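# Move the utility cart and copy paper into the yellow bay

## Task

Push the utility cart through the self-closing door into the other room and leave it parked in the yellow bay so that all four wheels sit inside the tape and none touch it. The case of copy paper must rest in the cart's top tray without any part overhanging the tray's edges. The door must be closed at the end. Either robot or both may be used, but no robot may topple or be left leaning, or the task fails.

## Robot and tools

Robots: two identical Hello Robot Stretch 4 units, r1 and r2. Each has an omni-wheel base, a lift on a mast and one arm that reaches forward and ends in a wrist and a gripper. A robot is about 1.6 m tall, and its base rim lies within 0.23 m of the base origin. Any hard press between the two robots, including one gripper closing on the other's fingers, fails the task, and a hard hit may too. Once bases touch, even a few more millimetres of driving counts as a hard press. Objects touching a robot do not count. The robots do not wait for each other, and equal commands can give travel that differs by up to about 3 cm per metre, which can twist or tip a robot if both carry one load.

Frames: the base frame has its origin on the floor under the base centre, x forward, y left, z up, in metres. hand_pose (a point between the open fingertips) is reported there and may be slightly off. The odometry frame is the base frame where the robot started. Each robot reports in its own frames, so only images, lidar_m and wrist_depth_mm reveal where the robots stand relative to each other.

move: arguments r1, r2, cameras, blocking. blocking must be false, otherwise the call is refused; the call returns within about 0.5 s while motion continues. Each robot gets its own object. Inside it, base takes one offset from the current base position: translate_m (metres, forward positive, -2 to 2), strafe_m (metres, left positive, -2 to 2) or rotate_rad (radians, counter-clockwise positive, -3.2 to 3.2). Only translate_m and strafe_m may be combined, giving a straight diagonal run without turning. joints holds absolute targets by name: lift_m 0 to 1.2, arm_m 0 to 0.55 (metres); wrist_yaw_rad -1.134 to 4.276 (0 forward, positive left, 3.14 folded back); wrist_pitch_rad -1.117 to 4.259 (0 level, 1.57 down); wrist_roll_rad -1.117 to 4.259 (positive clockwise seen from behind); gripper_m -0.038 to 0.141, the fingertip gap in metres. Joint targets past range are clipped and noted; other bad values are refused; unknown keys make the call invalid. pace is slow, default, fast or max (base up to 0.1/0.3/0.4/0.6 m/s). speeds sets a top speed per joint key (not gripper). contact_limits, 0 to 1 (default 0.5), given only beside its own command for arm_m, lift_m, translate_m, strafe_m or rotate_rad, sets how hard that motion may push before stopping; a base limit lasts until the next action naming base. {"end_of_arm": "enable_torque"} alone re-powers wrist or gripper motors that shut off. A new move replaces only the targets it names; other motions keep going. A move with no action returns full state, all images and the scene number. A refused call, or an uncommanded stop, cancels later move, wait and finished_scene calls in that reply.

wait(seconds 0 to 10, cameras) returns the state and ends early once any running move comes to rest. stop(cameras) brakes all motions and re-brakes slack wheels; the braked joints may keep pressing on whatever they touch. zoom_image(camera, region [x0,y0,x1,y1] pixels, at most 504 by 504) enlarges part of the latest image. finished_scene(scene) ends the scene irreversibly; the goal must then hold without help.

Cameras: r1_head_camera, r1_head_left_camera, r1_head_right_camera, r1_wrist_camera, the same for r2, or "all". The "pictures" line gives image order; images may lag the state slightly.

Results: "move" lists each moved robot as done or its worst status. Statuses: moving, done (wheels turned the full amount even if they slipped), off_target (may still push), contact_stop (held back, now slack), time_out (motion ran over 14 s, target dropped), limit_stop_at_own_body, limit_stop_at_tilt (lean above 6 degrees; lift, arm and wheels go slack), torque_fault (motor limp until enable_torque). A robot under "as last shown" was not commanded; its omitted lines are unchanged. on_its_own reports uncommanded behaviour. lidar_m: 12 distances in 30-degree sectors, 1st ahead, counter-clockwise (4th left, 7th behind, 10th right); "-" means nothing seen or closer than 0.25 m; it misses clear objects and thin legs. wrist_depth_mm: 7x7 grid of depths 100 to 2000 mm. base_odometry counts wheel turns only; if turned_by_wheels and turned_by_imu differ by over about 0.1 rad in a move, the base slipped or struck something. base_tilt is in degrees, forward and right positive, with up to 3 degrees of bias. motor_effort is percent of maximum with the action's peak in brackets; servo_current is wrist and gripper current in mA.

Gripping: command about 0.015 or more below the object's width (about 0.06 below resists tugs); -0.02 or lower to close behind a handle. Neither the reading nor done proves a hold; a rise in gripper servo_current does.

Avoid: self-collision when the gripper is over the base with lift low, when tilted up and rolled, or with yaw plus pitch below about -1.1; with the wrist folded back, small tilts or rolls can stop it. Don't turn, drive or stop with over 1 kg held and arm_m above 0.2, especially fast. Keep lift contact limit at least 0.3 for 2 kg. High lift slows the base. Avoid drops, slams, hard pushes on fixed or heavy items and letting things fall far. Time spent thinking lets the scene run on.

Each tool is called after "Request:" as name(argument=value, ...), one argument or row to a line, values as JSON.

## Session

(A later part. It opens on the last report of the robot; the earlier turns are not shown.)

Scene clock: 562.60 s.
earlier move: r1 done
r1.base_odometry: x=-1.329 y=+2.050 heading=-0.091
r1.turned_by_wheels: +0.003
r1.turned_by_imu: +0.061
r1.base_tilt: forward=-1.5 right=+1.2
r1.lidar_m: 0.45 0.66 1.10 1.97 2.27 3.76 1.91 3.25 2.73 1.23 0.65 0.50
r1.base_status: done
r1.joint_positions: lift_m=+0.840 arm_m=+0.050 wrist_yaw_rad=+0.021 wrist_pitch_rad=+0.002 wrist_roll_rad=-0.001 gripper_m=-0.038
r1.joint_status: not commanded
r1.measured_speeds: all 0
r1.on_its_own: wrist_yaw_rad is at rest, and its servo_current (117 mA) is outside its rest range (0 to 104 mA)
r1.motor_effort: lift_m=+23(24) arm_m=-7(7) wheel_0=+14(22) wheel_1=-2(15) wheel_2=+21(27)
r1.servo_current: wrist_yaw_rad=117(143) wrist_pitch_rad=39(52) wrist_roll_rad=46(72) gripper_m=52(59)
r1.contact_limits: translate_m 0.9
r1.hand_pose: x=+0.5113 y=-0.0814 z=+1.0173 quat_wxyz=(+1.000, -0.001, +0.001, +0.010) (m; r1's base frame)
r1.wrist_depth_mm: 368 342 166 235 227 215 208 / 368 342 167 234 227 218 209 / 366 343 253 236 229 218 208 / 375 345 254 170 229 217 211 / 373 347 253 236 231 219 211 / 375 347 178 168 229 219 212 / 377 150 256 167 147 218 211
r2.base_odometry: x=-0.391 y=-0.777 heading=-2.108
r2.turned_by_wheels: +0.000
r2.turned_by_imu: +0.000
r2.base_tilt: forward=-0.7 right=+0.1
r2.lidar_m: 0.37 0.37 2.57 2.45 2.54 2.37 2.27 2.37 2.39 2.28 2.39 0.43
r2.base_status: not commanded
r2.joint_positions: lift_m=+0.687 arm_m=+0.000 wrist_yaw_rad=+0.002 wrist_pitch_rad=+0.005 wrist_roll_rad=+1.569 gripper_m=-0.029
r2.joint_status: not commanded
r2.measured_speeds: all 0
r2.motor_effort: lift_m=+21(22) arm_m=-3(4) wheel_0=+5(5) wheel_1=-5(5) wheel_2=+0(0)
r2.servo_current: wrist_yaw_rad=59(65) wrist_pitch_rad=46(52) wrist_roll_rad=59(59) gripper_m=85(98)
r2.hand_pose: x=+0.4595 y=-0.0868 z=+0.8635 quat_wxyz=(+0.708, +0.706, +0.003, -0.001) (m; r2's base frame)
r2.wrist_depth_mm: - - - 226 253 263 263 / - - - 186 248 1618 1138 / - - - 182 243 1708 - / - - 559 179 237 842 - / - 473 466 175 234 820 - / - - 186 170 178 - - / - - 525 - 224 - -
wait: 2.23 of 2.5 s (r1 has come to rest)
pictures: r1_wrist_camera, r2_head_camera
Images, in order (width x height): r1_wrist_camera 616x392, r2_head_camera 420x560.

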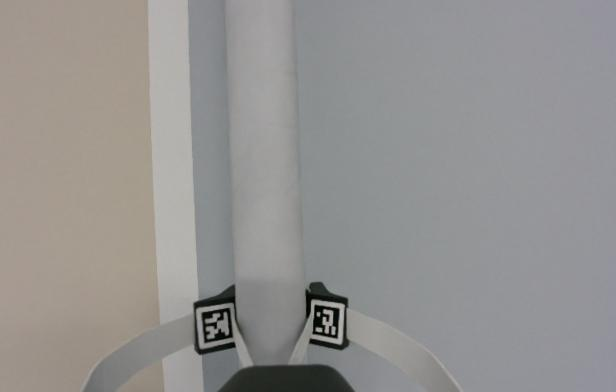

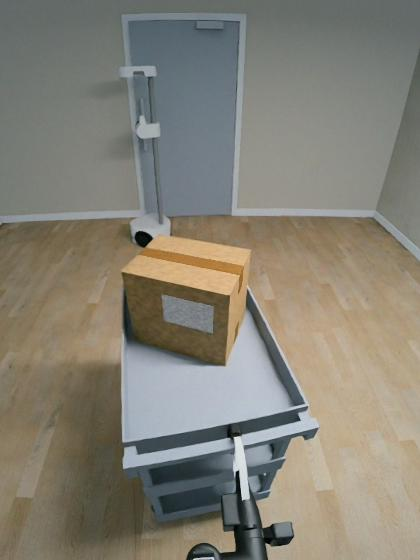

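Request:
move(
  blocking=false,
  r1={"base":{"rotate_rad":0.13},"pace":"slow","contact_limits":{"rotate_rad":0.8}},
)

Request:
wait(
  seconds=0.7,
)

Request:
move(
  blocking=false,
  r1={"base":{"translate_m":-0.15,"strafe_m":-0.1},"pace":"slow","contact_limits":{"translate_m":0.9}},
)

Request:
wait(
  seconds=2.5,
  cameras=["r1_wrist_camera","r2_head_camera"],
)

Scene clock: 569.67 s.
move: r1 moving
r1.base_odometry: x=-1.328 y=+2.049 heading=+0.013
r1.turned_by_wheels: +0.104
r1.turned_by_imu: +0.103
r1.base_tilt: forward=-1.5 right=+1.3
r1.lidar_m: 0.44 0.69 1.28 1.98 2.37 4.53 1.89 3.09 2.75 1.07 0.61 0.49
r1.base_status: rotate_rad moving
r1.joint_positions: lift_m=+0.840 arm_m=+0.050 wrist_yaw_rad=+0.003 wrist_pitch_rad=+0.002 wrist_roll_rad=-0.001 gripper_m=-0.038
r1.joint_status: not commanded
r1.measured_speeds: translate_m=+0.000 strafe_m=+0.000 rotate_rad=+0.243 lift_m=+0.000 arm_m=+0.000 wrist_yaw_rad=-0.015 wrist_pitch_rad=+0.000 wrist_roll_rad=+0.000
r1.motor_effort: lift_m=+23(23) arm_m=-6(7) wheel_0=-11(13) wheel_1=-6(9) wheel_2=+5(20)
r1.servo_current: wrist_yaw_rad=39(137) wrist_pitch_rad=33(46) wrist_roll_rad=65(65) gripper_m=39(59)
r1.contact_limits: rotate_rad 0.8
r1.hand_pose: x=+0.5098 y=-0.0866 z=+1.0173 quat_wxyz=(+1.000, -0.001, +0.001, +0.001) (m; r1's base frame)
r1.wrist_depth_mm: 370 342 252 162 229 217 210 / 375 342 254 165 231 218 211 / 377 343 255 166 232 220 211 / 375 347 256 164 231 220 212 / 377 347 256 164 233 220 213 / 377 349 182 164 182 221 213 / 382 349 177 163 229 216 213
r2: as last shown
r2.base_tilt: forward=-0.6 right=+0.1
r2.lidar_m: 0.37 0.37 2.54 2.44 2.56 2.34 2.27 2.35 2.38 2.28 2.39 0.44
r2.motor_effort: lift_m=+21(21) arm_m=-4(4) wheel_0=+5(5) wheel_1=-5(5) wheel_2=+0(0)
r2.servo_current: wrist_yaw_rad=39(52) wrist_pitch_rad=39(52) wrist_roll_rad=39(59) gripper_m=91(98)
r2.wrist_depth_mm: - - - 226 254 263 263 / - - - 187 248 1708 1138 / - - - 182 243 1661 - / - - 559 178 238 842 - / - 469 462 175 233 831 - / - - 186 170 178 - - / - - 525 - 225 - -
pictures: none

Scene clock: 570.20 s.
earlier move: r1 done
r1.base_odometry: x=-1.329 y=+2.049 heading=+0.037
r1.turned_by_wheels: +0.024
r1.turned_by_imu: +0.023
r1.base_tilt: forward=-1.5 right=+1.3
r1.lidar_m: 0.43 0.71 1.39 1.98 2.44 4.79 1.91 3.08 2.76 1.02 0.57 0.45
r1.base_status: done
r1.joint_positions: lift_m=+0.840 arm_m=+0.050 wrist_yaw_rad=-0.004 wrist_pitch_rad=+0.002 wrist_roll_rad=-0.001 gripper_m=-0.038
r1.joint_status: not commanded
r1.measured_speeds: all 0
r1.motor_effort: lift_m=+23(23) arm_m=-6(7) wheel_0=-20(20) wheel_1=-6(9) wheel_2=-2(20)
r1.servo_current: wrist_yaw_rad=59(137) wrist_pitch_rad=46(46) wrist_roll_rad=59(65) gripper_m=52(59)
r1.contact_limits: rotate_rad 0.8
r1.hand_pose: x=+0.5092 y=-0.0886 z=+1.0173 quat_wxyz=(+1.000, -0.001, +0.001, -0.002) (m; r1's base frame)
r1.wrist_depth_mm: 377 343 254 161 229 219 211 / 375 345 254 162 230 220 212 / 379 345 255 167 231 220 212 / 379 349 255 163 231 221 212 / 377 351 255 167 231 222 213 / 382 351 186 164 182 223 213 / 387 351 163 162 231 144 214
r2.base_odometry: x=-0.391 y=-0.777 heading=-2.108
r2.turned_by_wheels: +0.000
r2.turned_by_imu: +0.000
r2.base_tilt: forward=-0.7 right=+0.1
r2.lidar_m: 0.37 0.36 2.56 2.44 2.54 2.35 2.27 2.38 2.37 2.29 2.38 0.46
r2.base_status: not commanded
r2.joint_positions: lift_m=+0.687 arm_m=+0.000 wrist_yaw_rad=+0.002 wrist_pitch_rad=+0.005 wrist_roll_rad=+1.569 gripper_m=-0.029
r2.joint_status: not commanded
r2.measured_speeds: all 0
r2.motor_effort: lift_m=+21(21) arm_m=-3(4) wheel_0=+5(5) wheel_1=-5(6) wheel_2=+0(0)
r2.servo_current: wrist_yaw_rad=52(59) wrist_pitch_rad=46(52) wrist_roll_rad=46(59) gripper_m=85(98)
r2.hand_pose: x=+0.4595 y=-0.0868 z=+0.8635 quat_wxyz=(+0.708, +0.706, +0.003, -0.001) (m; r2's base frame)
r2.wrist_depth_mm: - - - 226 254 262 263 / - - - 186 249 1661 1160 / - - - 181 243 1661 - / - - 564 179 238 842 - / - 469 462 175 233 820 - / - - 187 170 178 - - / - - 530 - 224 - -
wait: 0.53 of 0.7 s (r1 has come to rest)
pictures: none

Scene clock: 570.70 s.
move: r1 moving
r1.base_odometry: x=-1.340 y=+2.042 heading=+0.037
r1.turned_by_wheels: +0.000
r1.turned_by_imu: -0.025
r1.base_tilt: forward=-1.5 right=+1.3
r1.lidar_m: 0.44 0.68 1.35 1.98 2.40 4.52 1.92 3.10 2.73 1.06 0.60 0.50
r1.base_status: translate_m moving; strafe_m moving
r1.joint_positions: lift_m=+0.840 arm_m=+0.050 wrist_yaw_rad=-0.003 wrist_pitch_rad=+0.002 wrist_roll_rad=-0.001 gripper_m=-0.038
r1.joint_status: not commanded
r1.measured_speeds: translate_m=-0.045 strafe_m=-0.029 rotate_rad=-0.003 lift_m=+0.000 arm_m=+0.000 wrist_yaw_rad=+0.012 wrist_pitch_rad=+0.000 wrist_roll_rad=+0.000
r1.motor_effort: lift_m=+23(23) arm_m=-6(7) wheel_0=-3(17) wheel_1=-11(11) wheel_2=+10(11)
r1.servo_current: wrist_yaw_rad=46(72) wrist_pitch_rad=46(46) wrist_roll_rad=46(59) gripper_m=52(52)
r1.contact_limits: translate_m 0.9
r1.hand_pose: x=+0.5093 y=-0.0883 z=+1.0173 quat_wxyz=(+1.000, -0.001, +0.001, -0.001) (m; r1's base frame)
r1.wrist_depth_mm: 384 349 252 162 230 220 212 / 379 351 252 163 231 220 214 / 377 349 255 163 232 221 213 / 384 351 255 164 232 221 212 / 387 353 256 164 233 222 214 / 382 353 183 165 228 222 215 / 392 357 178 163 229 217 215
r2: as last shown
r2.lidar_m: 0.36 0.35 2.54 2.42 2.55 2.36 2.27 2.36 2.38 2.27 2.39 0.45
r2.motor_effort: lift_m=+21(21) arm_m=-3(4) wheel_0=+4(5) wheel_1=-5(5) wheel_2=+0(0)
r2.servo_current: wrist_yaw_rad=59(59) wrist_pitch_rad=39(52) wrist_roll_rad=46(52) gripper_m=91(98)
r2.wrist_depth_mm: - - - 227 255 262 264 / - - - 186 248 1661 1138 / - - - 182 243 1661 - / - - 564 179 237 831 - / - 473 466 175 233 831 - / - - 187 170 178 - - / - - 530 - 224 - -
pictures: none

Scene clock: 573.20 s.
earlier move: r1 done
r1.base_odometry: x=-1.474 y=+1.944 heading=+0.040
r1.turned_by_wheels: +0.003
r1.turned_by_imu: +0.131
r1.base_tilt: forward=-1.5 right=+1.2
r1.lidar_m: 0.43 0.85 1.99 2.15 2.85 1.82 1.81 2.79 2.64 0.98 0.56 0.48
r1.base_status: done
r1.joint_positions: lift_m=+0.840 arm_m=+0.050 wrist_yaw_rad=+0.020 wrist_pitch_rad=+0.002 wrist_roll_rad=-0.001 gripper_m=-0.038
r1.joint_status: not commanded
r1.measured_speeds: all 0
r1.on_its_own: wrist_yaw_rad is at rest, and its servo_current (124 mA) is outside its rest range (0 to 104 mA)
r1.motor_effort: lift_m=+24(24) arm_m=-7(7) wheel_0=+14(22) wheel_1=-2(14) wheel_2=+23(29)
r1.servo_current: wrist_yaw_rad=124(150) wrist_pitch_rad=46(52) wrist_roll_rad=39(65) gripper_m=52(52)
r1.contact_limits: translate_m 0.9
r1.hand_pose: x=+0.5113 y=-0.0815 z=+1.0173 quat_wxyz=(+1.000, -0.001, +0.001, +0.010) (m; r1's base frame)
r1.wrist_depth_mm: - - 163 173 221 206 193 / - - 168 231 222 204 193 / - - 165 232 222 206 194 / - - 263 169 223 206 195 / - - 263 234 224 207 195 / - - 178 177 222 207 196 / - 141 178 167 165 203 196
r2.base_odometry: x=-0.391 y=-0.777 heading=-2.108
r2.turned_by_wheels: +0.000
r2.turned_by_imu: +0.000
r2.base_tilt: forward=-0.6 right=+0.1
r2.lidar_m: 0.37 0.37 2.57 2.45 2.56 2.37 2.28 2.37 2.38 2.28 2.37 0.44
r2.base_status: not commanded
r2.joint_positions: lift_m=+0.687 arm_m=+0.000 wrist_yaw_rad=+0.002 wrist_pitch_rad=+0.005 wrist_roll_rad=+1.569 gripper_m=-0.029
r2.joint_status: not commanded
r2.measured_speeds: all 0
r2.motor_effort: lift_m=+21(21) arm_m=-4(4) wheel_0=+4(5) wheel_1=-5(6) wheel_2=+0(1)
r2.servo_current: wrist_yaw_rad=33(59) wrist_pitch_rad=46(52) wrist_roll_rad=59(59) gripper_m=98(98)
r2.hand_pose: x=+0.4595 y=-0.0868 z=+0.8635 quat_wxyz=(+0.708, +0.706, +0.003, -0.001) (m; r2's base frame)
r2.wrist_depth_mm: - - - 226 254 262 264 / - - - 186 249 1661 1160 / - - - 182 243 1618 - / - - 564 179 238 842 - / - 473 466 175 234 831 - / - - 186 170 178 - - / - - 525 - 224 - -
wait: 2.50 s; at rest by 2.47 s
pictures: r1_wrist_camera, r2_head_camera
Images, in order (width x height): r1_wrist_camera 616x392, r2_head_camera 420x560.

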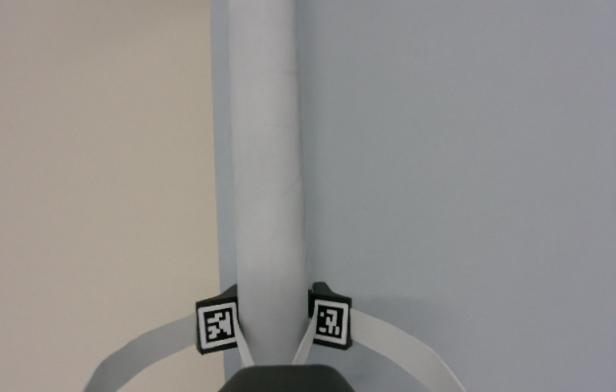

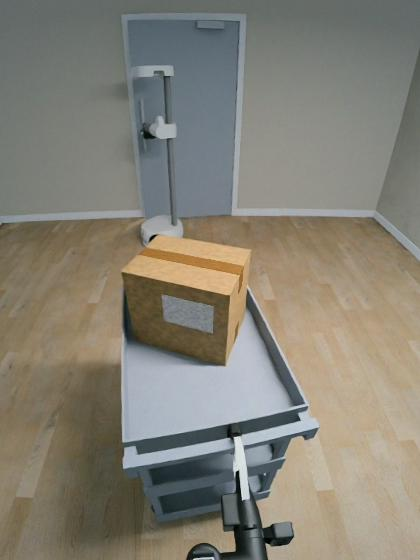

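Request:
move(
  blocking=false,
  r1={"base":{"translate_m":-0.2,"strafe_m":-0.07},"pace":"slow","contact_limits":{"translate_m":0.9}},
)

Request:
wait(
  seconds=3,
  cameras=["r1_wrist_camera","r2_head_camera"],
)

Scene clock: 578.10 s.
move: r1 moving
r1.base_odometry: x=-1.486 y=+1.939 heading=+0.042
r1.turned_by_wheels: +0.002
r1.turned_by_imu: +0.018
r1.base_tilt: forward=-1.5 right=+1.3
r1.lidar_m: 0.44 0.86 2.10 2.19 2.88 1.83 1.82 2.80 2.63 0.97 0.59 0.50
r1.base_status: translate_m moving; strafe_m moving
r1.joint_positions: lift_m=+0.840 arm_m=+0.050 wrist_yaw_rad=+0.020 wrist_pitch_rad=+0.002 wrist_roll_rad=-0.001 gripper_m=-0.038
r1.joint_status: not commanded
r1.measured_speeds: translate_m=-0.047 strafe_m=-0.019 rotate_rad=+0.002 lift_m=+0.000 arm_m=+0.000 wrist_yaw_rad=+0.000 wrist_pitch_rad=+0.000 wrist_roll_rad=+0.000
r1.motor_effort: lift_m=+23(23) arm_m=-7(7) wheel_0=+3(13) wheel_1=-5(10) wheel_2=+26(27)
r1.servo_current: wrist_yaw_rad=104(130) wrist_pitch_rad=39(52) wrist_roll_rad=59(59) gripper_m=46(52)
r1.contact_limits: translate_m 0.9
r1.hand_pose: x=+0.5113 y=-0.0815 z=+1.0173 quat_wxyz=(+1.000, -0.001, +0.001, +0.010) (m; r1's base frame)
r1.wrist_depth_mm: - - 164 170 220 205 191 / - - 172 232 221 205 192 / - - 263 235 224 205 194 / - - 264 167 224 206 193 / - - 168 177 224 206 195 / - - 176 173 222 206 195 / - 140 175 167 167 202 196
r2: as last shown
r2.base_tilt: forward=-0.7 right=+0.1
r2.lidar_m: 0.36 0.37 2.56 2.43 2.57 2.38 2.25 2.36 2.38 2.25 2.37 0.42
r2.motor_effort: lift_m=+21(21) arm_m=-4(4) wheel_0=+5(5) wheel_1=-5(6) wheel_2=+0(0)
r2.servo_current: wrist_yaw_rad=52(59) wrist_pitch_rad=46(52) wrist_roll_rad=46(52) gripper_m=91(98)
r2.wrist_depth_mm: - - - 227 255 263 263 / - - - 186 248 1661 1138 / - - - 182 243 1708 - / - - 559 179 238 854 - / - 469 459 175 234 820 - / - - 186 170 179 - - / - - 525 - 224 - -
pictures: none

Scene clock: 580.93 s.
earlier move: r1 done
r1.base_odometry: x=-1.670 y=+1.866 heading=+0.042
r1.turned_by_wheels: +0.000
r1.turned_by_imu: +0.201
r1.base_tilt: forward=-1.5 right=+1.2
r1.lidar_m: 0.43 1.19 2.20 2.45 3.76 1.73 3.18 2.55 1.77 0.81 0.54 0.47
r1.base_status: done
r1.joint_positions: lift_m=+0.840 arm_m=+0.050 wrist_yaw_rad=+0.021 wrist_pitch_rad=+0.002 wrist_roll_rad=-0.001 gripper_m=-0.038
r1.joint_status: not commanded
r1.measured_speeds: all 0
r1.on_its_own: wrist_yaw_rad is at rest, and its servo_current (111 mA) is outside its rest range (0 to 104 mA)
r1.motor_effort: lift_m=+23(24) arm_m=-8(8) wheel_0=+7(13) wheel_1=-4(10) wheel_2=+25(28)
r1.servo_current: wrist_yaw_rad=111(150) wrist_pitch_rad=46(52) wrist_roll_rad=39(65) gripper_m=46(52)
r1.contact_limits: translate_m 0.9
r1.hand_pose: x=+0.5114 y=-0.0815 z=+1.0173 quat_wxyz=(+1.000, -0.001, +0.001, +0.010) (m; r1's base frame)
r1.wrist_depth_mm: - - 164 229 216 199 182 / 1661 - 164 229 217 196 183 / 1708 - 164 231 218 198 184 / 1661 - 166 171 219 198 185 / - - 167 234 220 198 187 / - - 176 169 217 200 187 / - 142 - 168 166 194 187
r2.base_odometry: x=-0.391 y=-0.777 heading=-2.108
r2.turned_by_wheels: +0.000
r2.turned_by_imu: +0.000
r2.base_tilt: forward=-0.7 right=+0.1
r2.lidar_m: 0.37 0.37 2.55 2.43 2.53 2.37 2.28 2.36 2.38 2.26 2.38 0.45
r2.base_status: not commanded
r2.joint_positions: lift_m=+0.687 arm_m=+0.000 wrist_yaw_rad=+0.002 wrist_pitch_rad=+0.005 wrist_roll_rad=+1.569 gripper_m=-0.029
r2.joint_status: not commanded
r2.measured_speeds: all 0
r2.motor_effort: lift_m=+21(22) arm_m=-3(4) wheel_0=+5(5) wheel_1=-5(6) wheel_2=+0(1)
r2.servo_current: wrist_yaw_rad=59(59) wrist_pitch_rad=46(52) wrist_roll_rad=46(65) gripper_m=98(98)
r2.hand_pose: x=+0.4595 y=-0.0868 z=+0.8635 quat_wxyz=(+0.708, +0.706, +0.003, -0.001) (m; r2's base frame)
r2.wrist_depth_mm: - - - 227 254 263 265 / - - - 186 249 1618 1160 / - - - 182 243 1661 - / - - 564 179 238 842 - / - 469 466 175 233 831 - / - - 186 170 179 - - / - - 530 - 224 - -
wait: 2.83 of 3 s (r1 has come to rest)
pictures: r1_wrist_camera, r2_head_camera
Images, in order (width x height): r1_wrist_camera 616x392, r2_head_camera 420x560.

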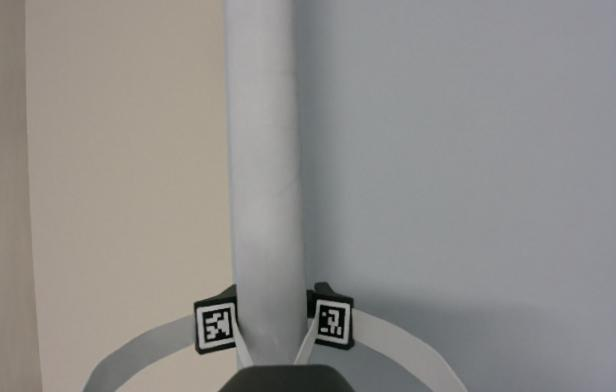

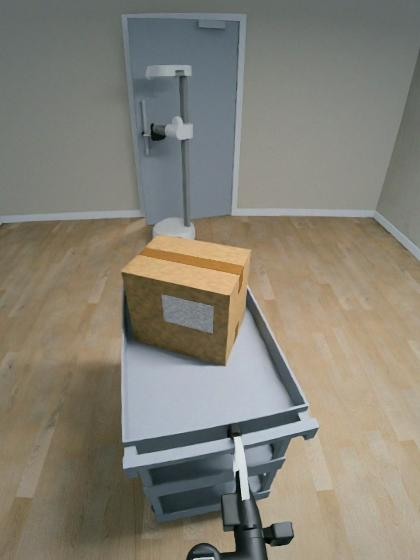

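Request:
move(
  blocking=false,
  r1={"base":{"translate_m":-0.28,"strafe_m":-0.06},"pace":"slow","contact_limits":{"translate_m":0.9}},
)

Request:
wait(
  seconds=4,
  cameras=["r1_wrist_camera","r1_head_left_camera","r2_head_camera"],
)

Scene clock: 585.00 s.
move: r1 moving
r1.base_odometry: x=-1.683 y=+1.863 heading=+0.044
r1.turned_by_wheels: +0.002
r1.turned_by_imu: +0.017
r1.base_tilt: forward=-1.5 right=+1.2
r1.lidar_m: 0.44 1.21 2.23 2.48 3.83 1.73 3.12 2.54 1.75 0.83 0.54 0.49
r1.base_status: translate_m moving; strafe_m moving
r1.joint_positions: lift_m=+0.840 arm_m=+0.050 wrist_yaw_rad=+0.021 wrist_pitch_rad=+0.002 wrist_roll_rad=-0.001 gripper_m=-0.038
r1.joint_status: not commanded
r1.measured_speeds: translate_m=-0.048 strafe_m=-0.010 rotate_rad=+0.001 lift_m=+0.000 arm_m=+0.000 wrist_yaw_rad=+0.000 wrist_pitch_rad=+0.000 wrist_roll_rad=+0.000
r1.motor_effort: lift_m=+23(23) arm_m=-8(8) wheel_0=+4(6) wheel_1=-10(10) wheel_2=+26(27)
r1.servo_current: wrist_yaw_rad=117(130) wrist_pitch_rad=46(46) wrist_roll_rad=46(59) gripper_m=46(52)
r1.contact_limits: translate_m 0.9
r1.hand_pose: x=+0.5114 y=-0.0815 z=+1.0173 quat_wxyz=(+1.000, -0.001, +0.001, +0.010) (m; r1's base frame)
r1.wrist_depth_mm: - - 165 171 216 198 183 / - - 165 230 217 196 184 / - - 166 232 219 198 185 / - - 167 169 220 198 185 / 1708 - 165 234 220 199 186 / 1756 - 175 174 215 199 187 / - 140 - 165 216 195 187
r2: as last shown
r2.base_tilt: forward=-0.6 right=+0.0
r2.lidar_m: 0.36 0.37 2.57 2.42 2.57 2.39 2.25 2.37 2.40 2.28 2.38 0.44
r2.motor_effort: lift_m=+21(21) arm_m=-3(4) wheel_0=+4(5) wheel_1=-5(6) wheel_2=+0(0)
r2.servo_current: wrist_yaw_rad=52(52) wrist_pitch_rad=46(46) wrist_roll_rad=52(59) gripper_m=91(98)
r2.wrist_depth_mm: - - - 227 255 263 263 / - - - 186 248 1661 1138 / - - - 182 243 1661 - / - - 559 179 238 842 - / - 473 466 175 233 831 - / - - 186 170 178 - - / - - 530 - 224 - -
pictures: none

Scene clock: 588.63 s.
earlier move: r1 done
r1.base_odometry: x=-1.947 y=+1.794 heading=+0.044
r1.turned_by_wheels: +0.000
r1.turned_by_imu: +0.252
r1.base_tilt: forward=-1.5 right=+1.2
r1.lidar_m: 0.42 2.17 2.43 3.11 1.64 3.82 2.49 2.35 1.29 0.74 0.51 0.45
r1.base_status: done
r1.joint_positions: lift_m=+0.840 arm_m=+0.050 wrist_yaw_rad=+0.021 wrist_pitch_rad=+0.002 wrist_roll_rad=-0.001 gripper_m=-0.038
r1.joint_status: not commanded
r1.measured_speeds: all 0
r1.on_its_own: wrist_yaw_rad is at rest, and its servo_current (117 mA) is outside its rest range (0 to 104 mA)
r1.motor_effort: lift_m=+23(24) arm_m=-9(9) wheel_0=+7(11) wheel_1=-3(10) wheel_2=+23(29)
r1.servo_current: wrist_yaw_rad=117(137) wrist_pitch_rad=46(52) wrist_roll_rad=46(72) gripper_m=46(59)
r1.contact_limits: translate_m 0.9
r1.hand_pose: x=+0.5115 y=-0.0815 z=+1.0173 quat_wxyz=(+1.000, -0.001, +0.001, +0.010) (m; r1's base frame)
r1.wrist_depth_mm: - - 164 229 213 192 176 / - - 168 229 214 191 176 / - - 170 230 216 191 177 / - - 166 171 215 193 178 / - - 167 233 217 194 179 / - - 176 170 211 194 179 / - 143 175 169 167 188 179
r2.base_odometry: x=-0.391 y=-0.777 heading=-2.108
r2.turned_by_wheels: +0.000
r2.turned_by_imu: +0.001
r2.base_tilt: forward=-0.7 right=+0.1
r2.lidar_m: 0.37 0.39 2.58 2.43 2.55 2.35 2.27 2.36 2.36 2.27 2.40 0.43
r2.base_status: not commanded
r2.joint_positions: lift_m=+0.687 arm_m=+0.000 wrist_yaw_rad=+0.002 wrist_pitch_rad=+0.005 wrist_roll_rad=+1.569 gripper_m=-0.029
r2.joint_status: not commanded
r2.measured_speeds: all 0
r2.motor_effort: lift_m=+21(22) arm_m=-4(4) wheel_0=+5(5) wheel_1=-5(6) wheel_2=+0(1)
r2.servo_current: wrist_yaw_rad=46(59) wrist_pitch_rad=46(52) wrist_roll_rad=46(59) gripper_m=91(98)
r2.hand_pose: x=+0.4595 y=-0.0868 z=+0.8635 quat_wxyz=(+0.708, +0.706, +0.003, -0.001) (m; r2's base frame)
r2.wrist_depth_mm: - - - 227 254 262 265 / - - - 187 248 1618 1160 / - - - 182 243 1661 - / - - 559 179 238 831 - / - 466 466 175 234 820 - / - - 186 170 179 - - / - - 525 - 224 - -
wait: 3.63 of 4 s (r1 has come to rest)
pictures: r1_head_left_camera, r1_wrist_camera, r2_head_camera
Images, in order (width x height): r1_head_left_camera 420x672, r1_wrist_camera 616x392, r2_head_camera 420x560.

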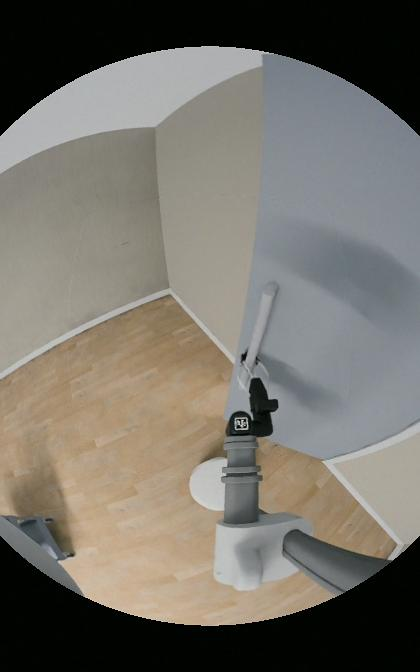

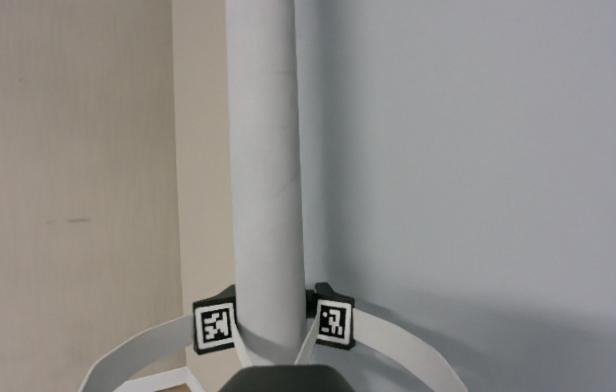

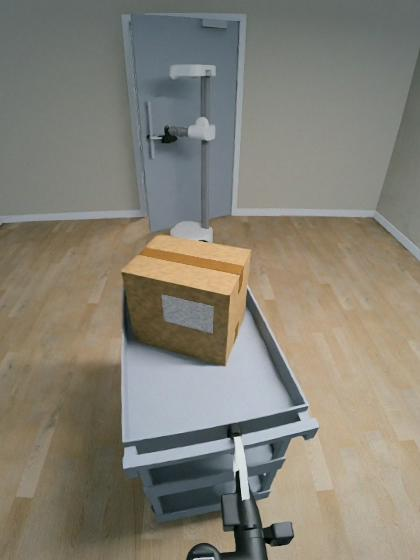

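Request:
move(
  blocking=false,
  r1={"base":{"translate_m":-0.35,"strafe_m":-0.03},"pace":"slow","contact_limits":{"translate_m":0.9}},
)

Request:
wait(
  seconds=4.5,
  cameras=["r1_wrist_camera","r1_head_left_camera","r2_head_camera"],
)

Scene clock: 592.63 s.
move: r1 moving
r1.base_odometry: x=-1.959 y=+1.792 heading=+0.046
r1.turned_by_wheels: +0.002
r1.turned_by_imu: +0.015
r1.base_tilt: forward=-1.5 right=+1.2
r1.lidar_m: 0.44 2.28 2.43 3.15 1.62 3.72 2.51 2.32 1.24 0.72 0.52 0.47
r1.base_status: translate_m moving; strafe_m moving
r1.joint_positions: lift_m=+0.840 arm_m=+0.050 wrist_yaw_rad=+0.021 wrist_pitch_rad=+0.002 wrist_roll_rad=-0.001 gripper_m=-0.038
r1.joint_status: not commanded
r1.measured_speeds: translate_m=-0.048 strafe_m=-0.004 rotate_rad=-0.002 lift_m=+0.000 arm_m=+0.000 wrist_yaw_rad=+0.000 wrist_pitch_rad=+0.000 wrist_roll_rad=+0.000
r1.motor_effort: lift_m=+23(24) arm_m=-9(9) wheel_0=+1(7) wheel_1=-7(7) wheel_2=+28(28)
r1.servo_current: wrist_yaw_rad=117(124) wrist_pitch_rad=46(52) wrist_roll_rad=52(59) gripper_m=46(52)
r1.contact_limits: translate_m 0.9
r1.hand_pose: x=+0.5115 y=-0.0815 z=+1.0173 quat_wxyz=(+1.000, -0.001, +0.001, +0.010) (m; r1's base frame)
r1.wrist_depth_mm: - - 165 172 214 194 176 / - - 166 229 215 191 177 / - - 167 232 216 193 178 / - - 1863 169 218 193 179 / - - - 234 218 193 179 / - - 178 175 213 195 180 / - 148 178 168 208 191 180
r2: as last shown
r2.lidar_m: 0.36 0.36 2.57 2.45 2.54 2.38 2.27 2.38 2.37 2.26 2.38 0.46
r2.motor_effort: lift_m=+21(21) arm_m=-4(4) wheel_0=+4(5) wheel_1=-5(6) wheel_2=+0(0)
r2.servo_current: wrist_yaw_rad=59(59) wrist_pitch_rad=46(46) wrist_roll_rad=46(59) gripper_m=91(98)
r2.wrist_depth_mm: - - - 226 254 264 263 / - - - 186 249 1618 1182 / - - - 182 243 1661 - / - - 564 178 238 842 - / - 469 466 175 234 831 - / - - 186 170 179 - - / - - 525 - 225 - -
pictures: none

Scene clock: 596.93 s.
earlier move: r1 done
r1.base_odometry: x=-2.295 y=+1.748 heading=+0.046
r1.turned_by_wheels: +0.000
r1.turned_by_imu: +0.275
r1.base_tilt: forward=-1.5 right=+1.2
r1.lidar_m: 0.45 2.62 2.91 1.57 1.54 2.59 2.13 2.11 1.09 0.72 0.50 0.47
r1.base_status: done
r1.joint_positions: lift_m=+0.840 arm_m=+0.050 wrist_yaw_rad=+0.021 wrist_pitch_rad=+0.002 wrist_roll_rad=-0.001 gripper_m=-0.038
r1.joint_status: not commanded
r1.measured_speeds: all 0
r1.on_its_own: wrist_yaw_rad is at rest, and its servo_current (124 mA) is outside its rest range (0 to 104 mA)
r1.motor_effort: lift_m=+23(24) arm_m=-10(10) wheel_0=+6(10) wheel_1=-3(8) wheel_2=+23(28)
r1.servo_current: wrist_yaw_rad=124(150) wrist_pitch_rad=46(52) wrist_roll_rad=59(65) gripper_m=52(52)
r1.contact_limits: translate_m 0.9
r1.hand_pose: x=+0.5115 y=-0.0815 z=+1.0173 quat_wxyz=(+1.000, -0.001, +0.001, +0.010) (m; r1's base frame)
r1.wrist_depth_mm: - - - 229 212 191 174 / - - - 229 213 189 175 / - - - 230 213 190 176 / - - - 171 215 191 176 / - - - 233 220 192 177 / - - 180 170 210 196 178 / - 151 - 168 167 187 178
r2.base_odometry: x=-0.391 y=-0.777 heading=-2.108
r2.turned_by_wheels: +0.000
r2.turned_by_imu: +0.001
r2.base_tilt: forward=-0.7 right=+0.0
r2.lidar_m: 0.38 0.36 2.57 2.43 2.52 2.36 2.27 2.39 2.39 2.26 2.40 0.42
r2.base_status: not commanded
r2.joint_positions: lift_m=+0.687 arm_m=+0.000 wrist_yaw_rad=+0.002 wrist_pitch_rad=+0.005 wrist_roll_rad=+1.569 gripper_m=-0.029
r2.joint_status: not commanded
r2.measured_speeds: all 0
r2.motor_effort: lift_m=+21(22) arm_m=-3(4) wheel_0=+5(5) wheel_1=-5(6) wheel_2=+0(1)
r2.servo_current: wrist_yaw_rad=39(59) wrist_pitch_rad=52(52) wrist_roll_rad=52(59) gripper_m=91(104)
r2.hand_pose: x=+0.4595 y=-0.0868 z=+0.8635 quat_wxyz=(+0.708, +0.706, +0.003, -0.001) (m; r2's base frame)
r2.wrist_depth_mm: - - - 226 254 262 264 / - - - 186 248 1708 1182 / - - - 182 242 1661 - / - - 559 178 238 866 - / - 469 466 175 234 831 - / - - 186 170 178 - - / - - 525 - 225 - -
wait: 4.30 of 4.5 s (r1 has come to rest)
pictures: r1_head_left_camera, r1_wrist_camera, r2_head_camera
Images, in order (width x height): r1_head_left_camera 420x672, r1_wrist_camera 616x392, r2_head_camera 420x560.

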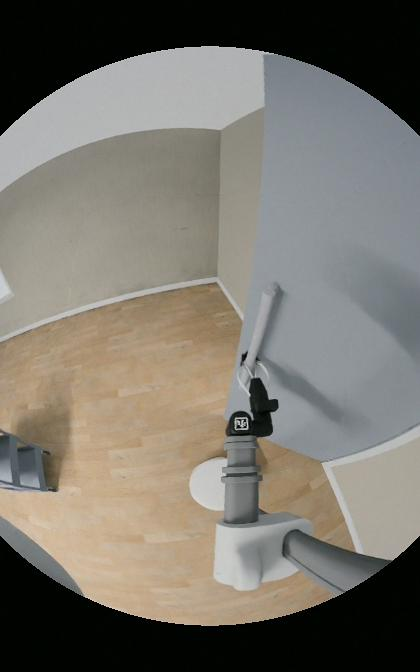

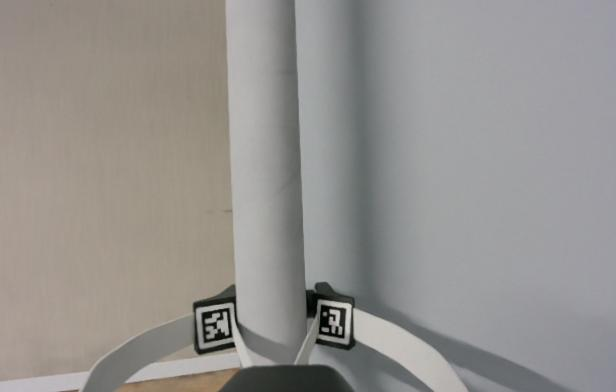

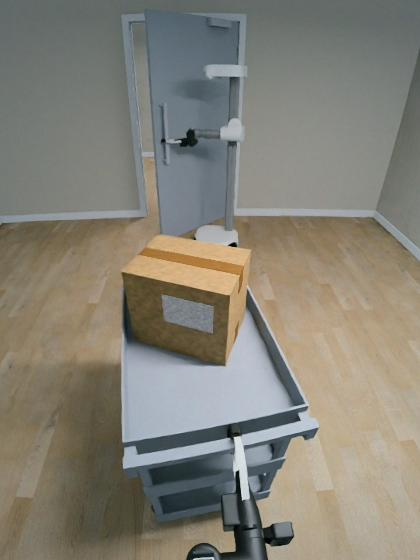

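Request:
move(
  blocking=false,
  r1={"base":{"translate_m":-0.5,"strafe_m":-0.04},"pace":"slow","contact_limits":{"translate_m":0.9}},
)

Request:
wait(
  seconds=6,
  cameras=["r1_wrist_camera","r1_head_left_camera","r2_head_camera"],
)

Scene clock: 604.93 s.
move: r1 moving
r1.base_odometry: x=-2.307 y=+1.747 heading=+0.048
r1.turned_by_wheels: +0.002
r1.turned_by_imu: +0.013
r1.base_tilt: forward=-1.5 right=+1.3
r1.lidar_m: 0.44 2.63 2.93 1.56 1.53 2.55 2.11 2.07 1.03 0.70 0.50 0.45
r1.base_status: translate_m moving; strafe_m moving
r1.joint_positions: lift_m=+0.840 arm_m=+0.050 wrist_yaw_rad=+0.021 wrist_pitch_rad=+0.002 wrist_roll_rad=-0.001 gripper_m=-0.038
r1.joint_status: not commanded
r1.measured_speeds: translate_m=-0.047 strafe_m=-0.004 rotate_rad=+0.001 lift_m=+0.000 arm_m=+0.000 wrist_yaw_rad=+0.000 wrist_pitch_rad=+0.000 wrist_roll_rad=+0.000
r1.motor_effort: lift_m=+23(23) arm_m=-10(10) wheel_0=+5(8) wheel_1=-6(9) wheel_2=+25(28)
r1.servo_current: wrist_yaw_rad=104(137) wrist_pitch_rad=39(52) wrist_roll_rad=39(52) gripper_m=39(46)
r1.contact_limits: translate_m 0.9
r1.hand_pose: x=+0.5115 y=-0.0815 z=+1.0173 quat_wxyz=(+1.000, -0.001, +0.001, +0.010) (m; r1's base frame)
r1.wrist_depth_mm: - - - 229 212 190 174 / - - - 229 212 189 175 / - - - 230 215 190 175 / - - - 170 216 190 177 / - - - 233 216 192 178 / - - 180 169 211 193 177 / - 150 - 168 167 187 178
r2: as last shown
r2.turned_by_imu: +0.000
r2.base_tilt: forward=-0.6 right=+0.0
r2.lidar_m: 0.36 0.36 2.56 2.42 2.55 2.36 2.26 2.38 2.41 2.29 2.39 0.46
r2.motor_effort: lift_m=+21(21) arm_m=-3(4) wheel_0=+5(5) wheel_1=-5(5) wheel_2=+0(0)
r2.servo_current: wrist_yaw_rad=52(52) wrist_pitch_rad=46(52) wrist_roll_rad=46(59) gripper_m=98(98)
r2.wrist_depth_mm: - - - 226 253 263 264 / - - - 186 249 1661 1160 / - - - 182 244 1708 - / - - 564 180 238 854 - / - 469 462 175 234 831 - / - - 186 170 178 - - / - - 525 - 225 - -
pictures: none

Scene clock: 610.73 s.
earlier move: r1 done
r1.base_odometry: x=-2.792 y=+1.684 heading=+0.048
r1.turned_by_wheels: +0.000
r1.turned_by_imu: +0.411
r1.base_tilt: forward=-1.5 right=+1.2
r1.lidar_m: 0.44 3.19 1.55 1.77 2.33 1.77 1.73 1.19 0.88 0.69 0.49 0.46
r1.base_status: done
r1.joint_positions: lift_m=+0.840 arm_m=+0.050 wrist_yaw_rad=+0.021 wrist_pitch_rad=+0.002 wrist_roll_rad=-0.001 gripper_m=-0.038
r1.joint_status: not commanded
r1.measured_speeds: all 0
r1.on_its_own: wrist_yaw_rad is at rest, and its servo_current (143 mA) is outside its rest range (0 to 104 mA)
r1.motor_effort: lift_m=+23(24) arm_m=-9(10) wheel_0=+8(12) wheel_1=-3(9) wheel_2=+22(28)
r1.servo_current: wrist_yaw_rad=143(143) wrist_pitch_rad=46(52) wrist_roll_rad=52(65) gripper_m=39(59)
r1.contact_limits: translate_m 0.9
r1.hand_pose: x=+0.5115 y=-0.0814 z=+1.0173 quat_wxyz=(+1.000, -0.001, +0.001, +0.010) (m; r1's base frame)
r1.wrist_depth_mm: - - - 226 211 187 170 / - - - 227 210 182 171 / - - - 229 212 187 172 / - - - 170 213 187 173 / - - - 231 218 189 173 / - - 181 168 208 192 174 / - 150 - 175 158 186 174
r2.base_odometry: x=-0.391 y=-0.777 heading=-2.108
r2.turned_by_wheels: +0.000
r2.turned_by_imu: +0.001
r2.base_tilt: forward=-0.7 right=+0.1
r2.lidar_m: 0.37 0.39 2.56 2.44 2.57 2.35 2.28 2.38 2.38 2.27 2.37 0.45
r2.base_status: not commanded
r2.joint_positions: lift_m=+0.687 arm_m=+0.000 wrist_yaw_rad=+0.002 wrist_pitch_rad=+0.005 wrist_roll_rad=+1.569 gripper_m=-0.029
r2.joint_status: not commanded
r2.measured_speeds: all 0
r2.motor_effort: lift_m=+21(21) arm_m=-3(4) wheel_0=+5(5) wheel_1=-5(5) wheel_2=+0(1)
r2.servo_current: wrist_yaw_rad=46(65) wrist_pitch_rad=46(52) wrist_roll_rad=46(65) gripper_m=98(98)
r2.hand_pose: x=+0.4595 y=-0.0868 z=+0.8635 quat_wxyz=(+0.708, +0.706, +0.003, -0.001) (m; r2's base frame)
r2.wrist_depth_mm: - - - 226 254 262 265 / - - - 186 248 1618 1138 / - - - 182 243 1661 - / - - 554 178 237 842 - / - 469 462 175 233 820 - / - - 186 170 178 - - / - - 525 - 225 - -
wait: 5.80 of 6 s (r1 has come to rest)
pictures: r1_head_left_camera, r1_wrist_camera, r2_head_camera
Images, in order (width x height): r1_head_left_camera 420x672, r1_wrist_camera 616x392, r2_head_camera 420x560.

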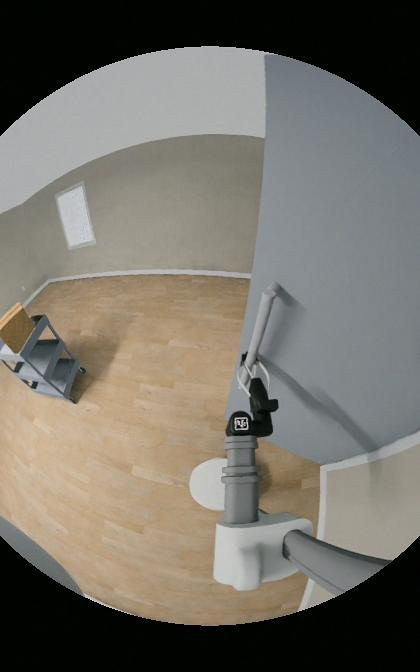

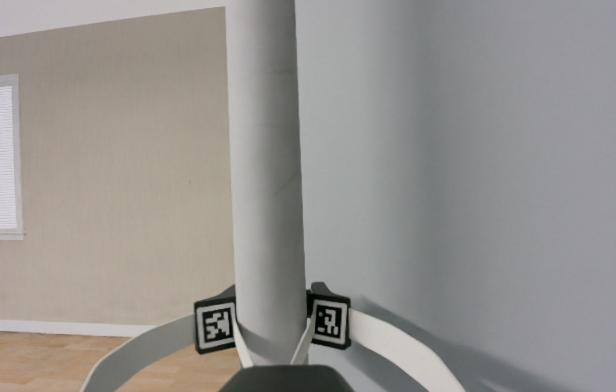

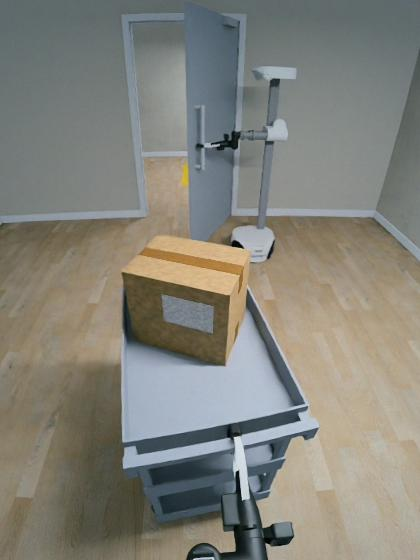

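Request:
move(
  blocking=false,
  r1={"base":{"translate_m":-0.48,"strafe_m":-0.04},"pace":"slow","contact_limits":{"translate_m":0.9}},
)

Request:
wait(
  seconds=6,
  cameras=["r1_head_left_camera","r2_head_camera"],
)

Scene clock: 615.40 s.
move: r1 moving
r1.base_odometry: x=-2.804 y=+1.683 heading=+0.050
r1.turned_by_wheels: +0.002
r1.turned_by_imu: +0.015
r1.base_tilt: forward=-1.5 right=+1.3
r1.lidar_m: 0.44 3.21 1.55 1.89 2.25 1.75 1.72 1.18 0.87 0.71 0.50 0.46
r1.base_status: translate_m moving; strafe_m moving
r1.joint_positions: lift_m=+0.840 arm_m=+0.050 wrist_yaw_rad=+0.021 wrist_pitch_rad=+0.002 wrist_roll_rad=-0.001 gripper_m=-0.038
r1.joint_status: not commanded
r1.measured_speeds: translate_m=-0.047 strafe_m=-0.005 rotate_rad=+0.001 lift_m=+0.000 arm_m=+0.000 wrist_yaw_rad=+0.000 wrist_pitch_rad=+0.000 wrist_roll_rad=+0.000
r1.motor_effort: lift_m=+23(24) arm_m=-9(10) wheel_0=+4(9) wheel_1=-5(7) wheel_2=+26(26)
r1.servo_current: wrist_yaw_rad=124(137) wrist_pitch_rad=39(46) wrist_roll_rad=26(59) gripper_m=46(52)
r1.contact_limits: translate_m 0.9
r1.hand_pose: x=+0.5115 y=-0.0814 z=+1.0173 quat_wxyz=(+1.000, -0.001, +0.001, +0.010) (m; r1's base frame)
r1.wrist_depth_mm: - - - 174 211 187 170 / - - - 227 211 182 171 / - - - 229 212 187 172 / - - - 168 213 188 173 / - - - 232 218 188 173 / - - 181 167 207 191 174 / - 149 - 167 158 186 174
r2: as last shown
r2.turned_by_imu: +0.000
r2.base_tilt: forward=-0.6 right=+0.1
r2.lidar_m: 0.37 0.38 2.53 2.42 2.55 2.35 2.25 2.39 2.37 2.29 2.39 0.42
r2.motor_effort: lift_m=+21(22) arm_m=-4(4) wheel_0=+4(5) wheel_1=-5(5) wheel_2=+0(0)
r2.servo_current: wrist_yaw_rad=52(52) wrist_pitch_rad=46(46) wrist_roll_rad=52(52) gripper_m=91(98)
r2.wrist_depth_mm: - - - 226 254 263 264 / - - - 187 248 1661 1160 / - - - 182 244 1661 - / - - 554 179 238 854 - / - 473 466 175 233 831 - / - - 186 170 178 - - / - - 530 - 224 - -
pictures: none

Scene clock: 621.00 s.
earlier move: r1 done
r1.base_odometry: x=-3.268 y=+1.621 heading=+0.051
r1.turned_by_wheels: +0.000
r1.turned_by_imu: +0.424
r1.base_tilt: forward=-1.6 right=+1.3
r1.lidar_m: 0.42 1.77 2.14 2.10 1.48 1.43 1.11 0.78 0.75 0.63 0.46 0.46
r1.base_status: done
r1.joint_positions: lift_m=+0.840 arm_m=+0.051 wrist_yaw_rad=+0.021 wrist_pitch_rad=+0.002 wrist_roll_rad=-0.001 gripper_m=-0.038
r1.joint_status: not commanded
r1.measured_speeds: all 0
r1.on_its_own: wrist_yaw_rad is at rest, and its servo_current (130 mA) is outside its rest range (0 to 104 mA)
r1.motor_effort: lift_m=+23(24) arm_m=-9(10) wheel_0=+10(11) wheel_1=-1(8) wheel_2=+20(27)
r1.servo_current: wrist_yaw_rad=130(150) wrist_pitch_rad=52(52) wrist_roll_rad=52(72) gripper_m=52(59)
r1.contact_limits: translate_m 0.9
r1.hand_pose: x=+0.5115 y=-0.0814 z=+1.0173 quat_wxyz=(+1.000, -0.001, +0.001, +0.010) (m; r1's base frame)
r1.wrist_depth_mm: - - - 226 207 182 - / - - - 226 208 180 165 / - - - 229 208 181 165 / - - - 169 211 182 166 / - - - 232 216 183 167 / - - 181 167 204 184 167 / - 150 - 167 156 181 167
r2.base_odometry: x=-0.391 y=-0.777 heading=-2.108
r2.turned_by_wheels: +0.000
r2.turned_by_imu: +0.001
r2.base_tilt: forward=-0.6 right=+0.1
r2.lidar_m: 0.36 0.38 2.56 2.43 2.51 2.39 2.27 2.39 2.37 2.26 2.37 0.44
r2.base_status: not commanded
r2.joint_positions: lift_m=+0.687 arm_m=+0.000 wrist_yaw_rad=+0.002 wrist_pitch_rad=+0.005 wrist_roll_rad=+1.569 gripper_m=-0.029
r2.joint_status: not commanded
r2.measured_speeds: all 0
r2.motor_effort: lift_m=+21(22) arm_m=-3(4) wheel_0=+5(5) wheel_1=-5(6) wheel_2=+0(1)
r2.servo_current: wrist_yaw_rad=46(65) wrist_pitch_rad=46(52) wrist_roll_rad=52(59) gripper_m=91(98)
r2.hand_pose: x=+0.4595 y=-0.0868 z=+0.8635 quat_wxyz=(+0.708, +0.706, +0.003, -0.001) (m; r2's base frame)
r2.wrist_depth_mm: - - - 227 254 263 265 / - - - 186 248 1661 1138 / - - - 182 243 1618 - / - - 559 178 238 842 - / - 469 466 175 234 820 - / - - 186 170 179 - - / - - 525 - 224 - -
wait: 5.60 of 6 s (r1 has come to rest)
pictures: r1_head_left_camera, r2_head_camera
Images, in order (width x height): r1_head_left_camera 420x672, r2_head_camera 420x560.

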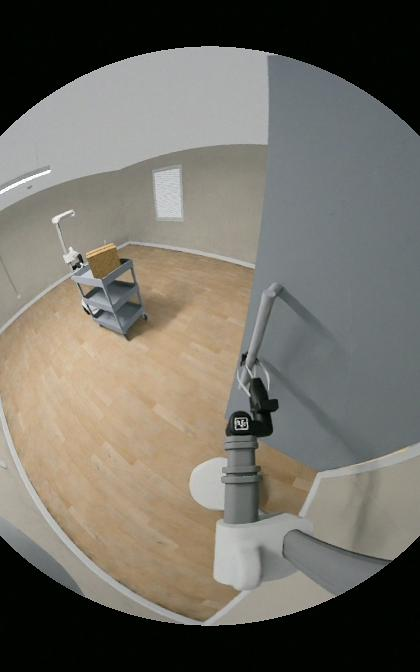

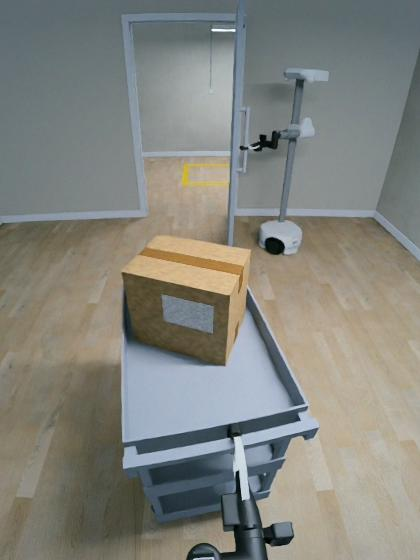

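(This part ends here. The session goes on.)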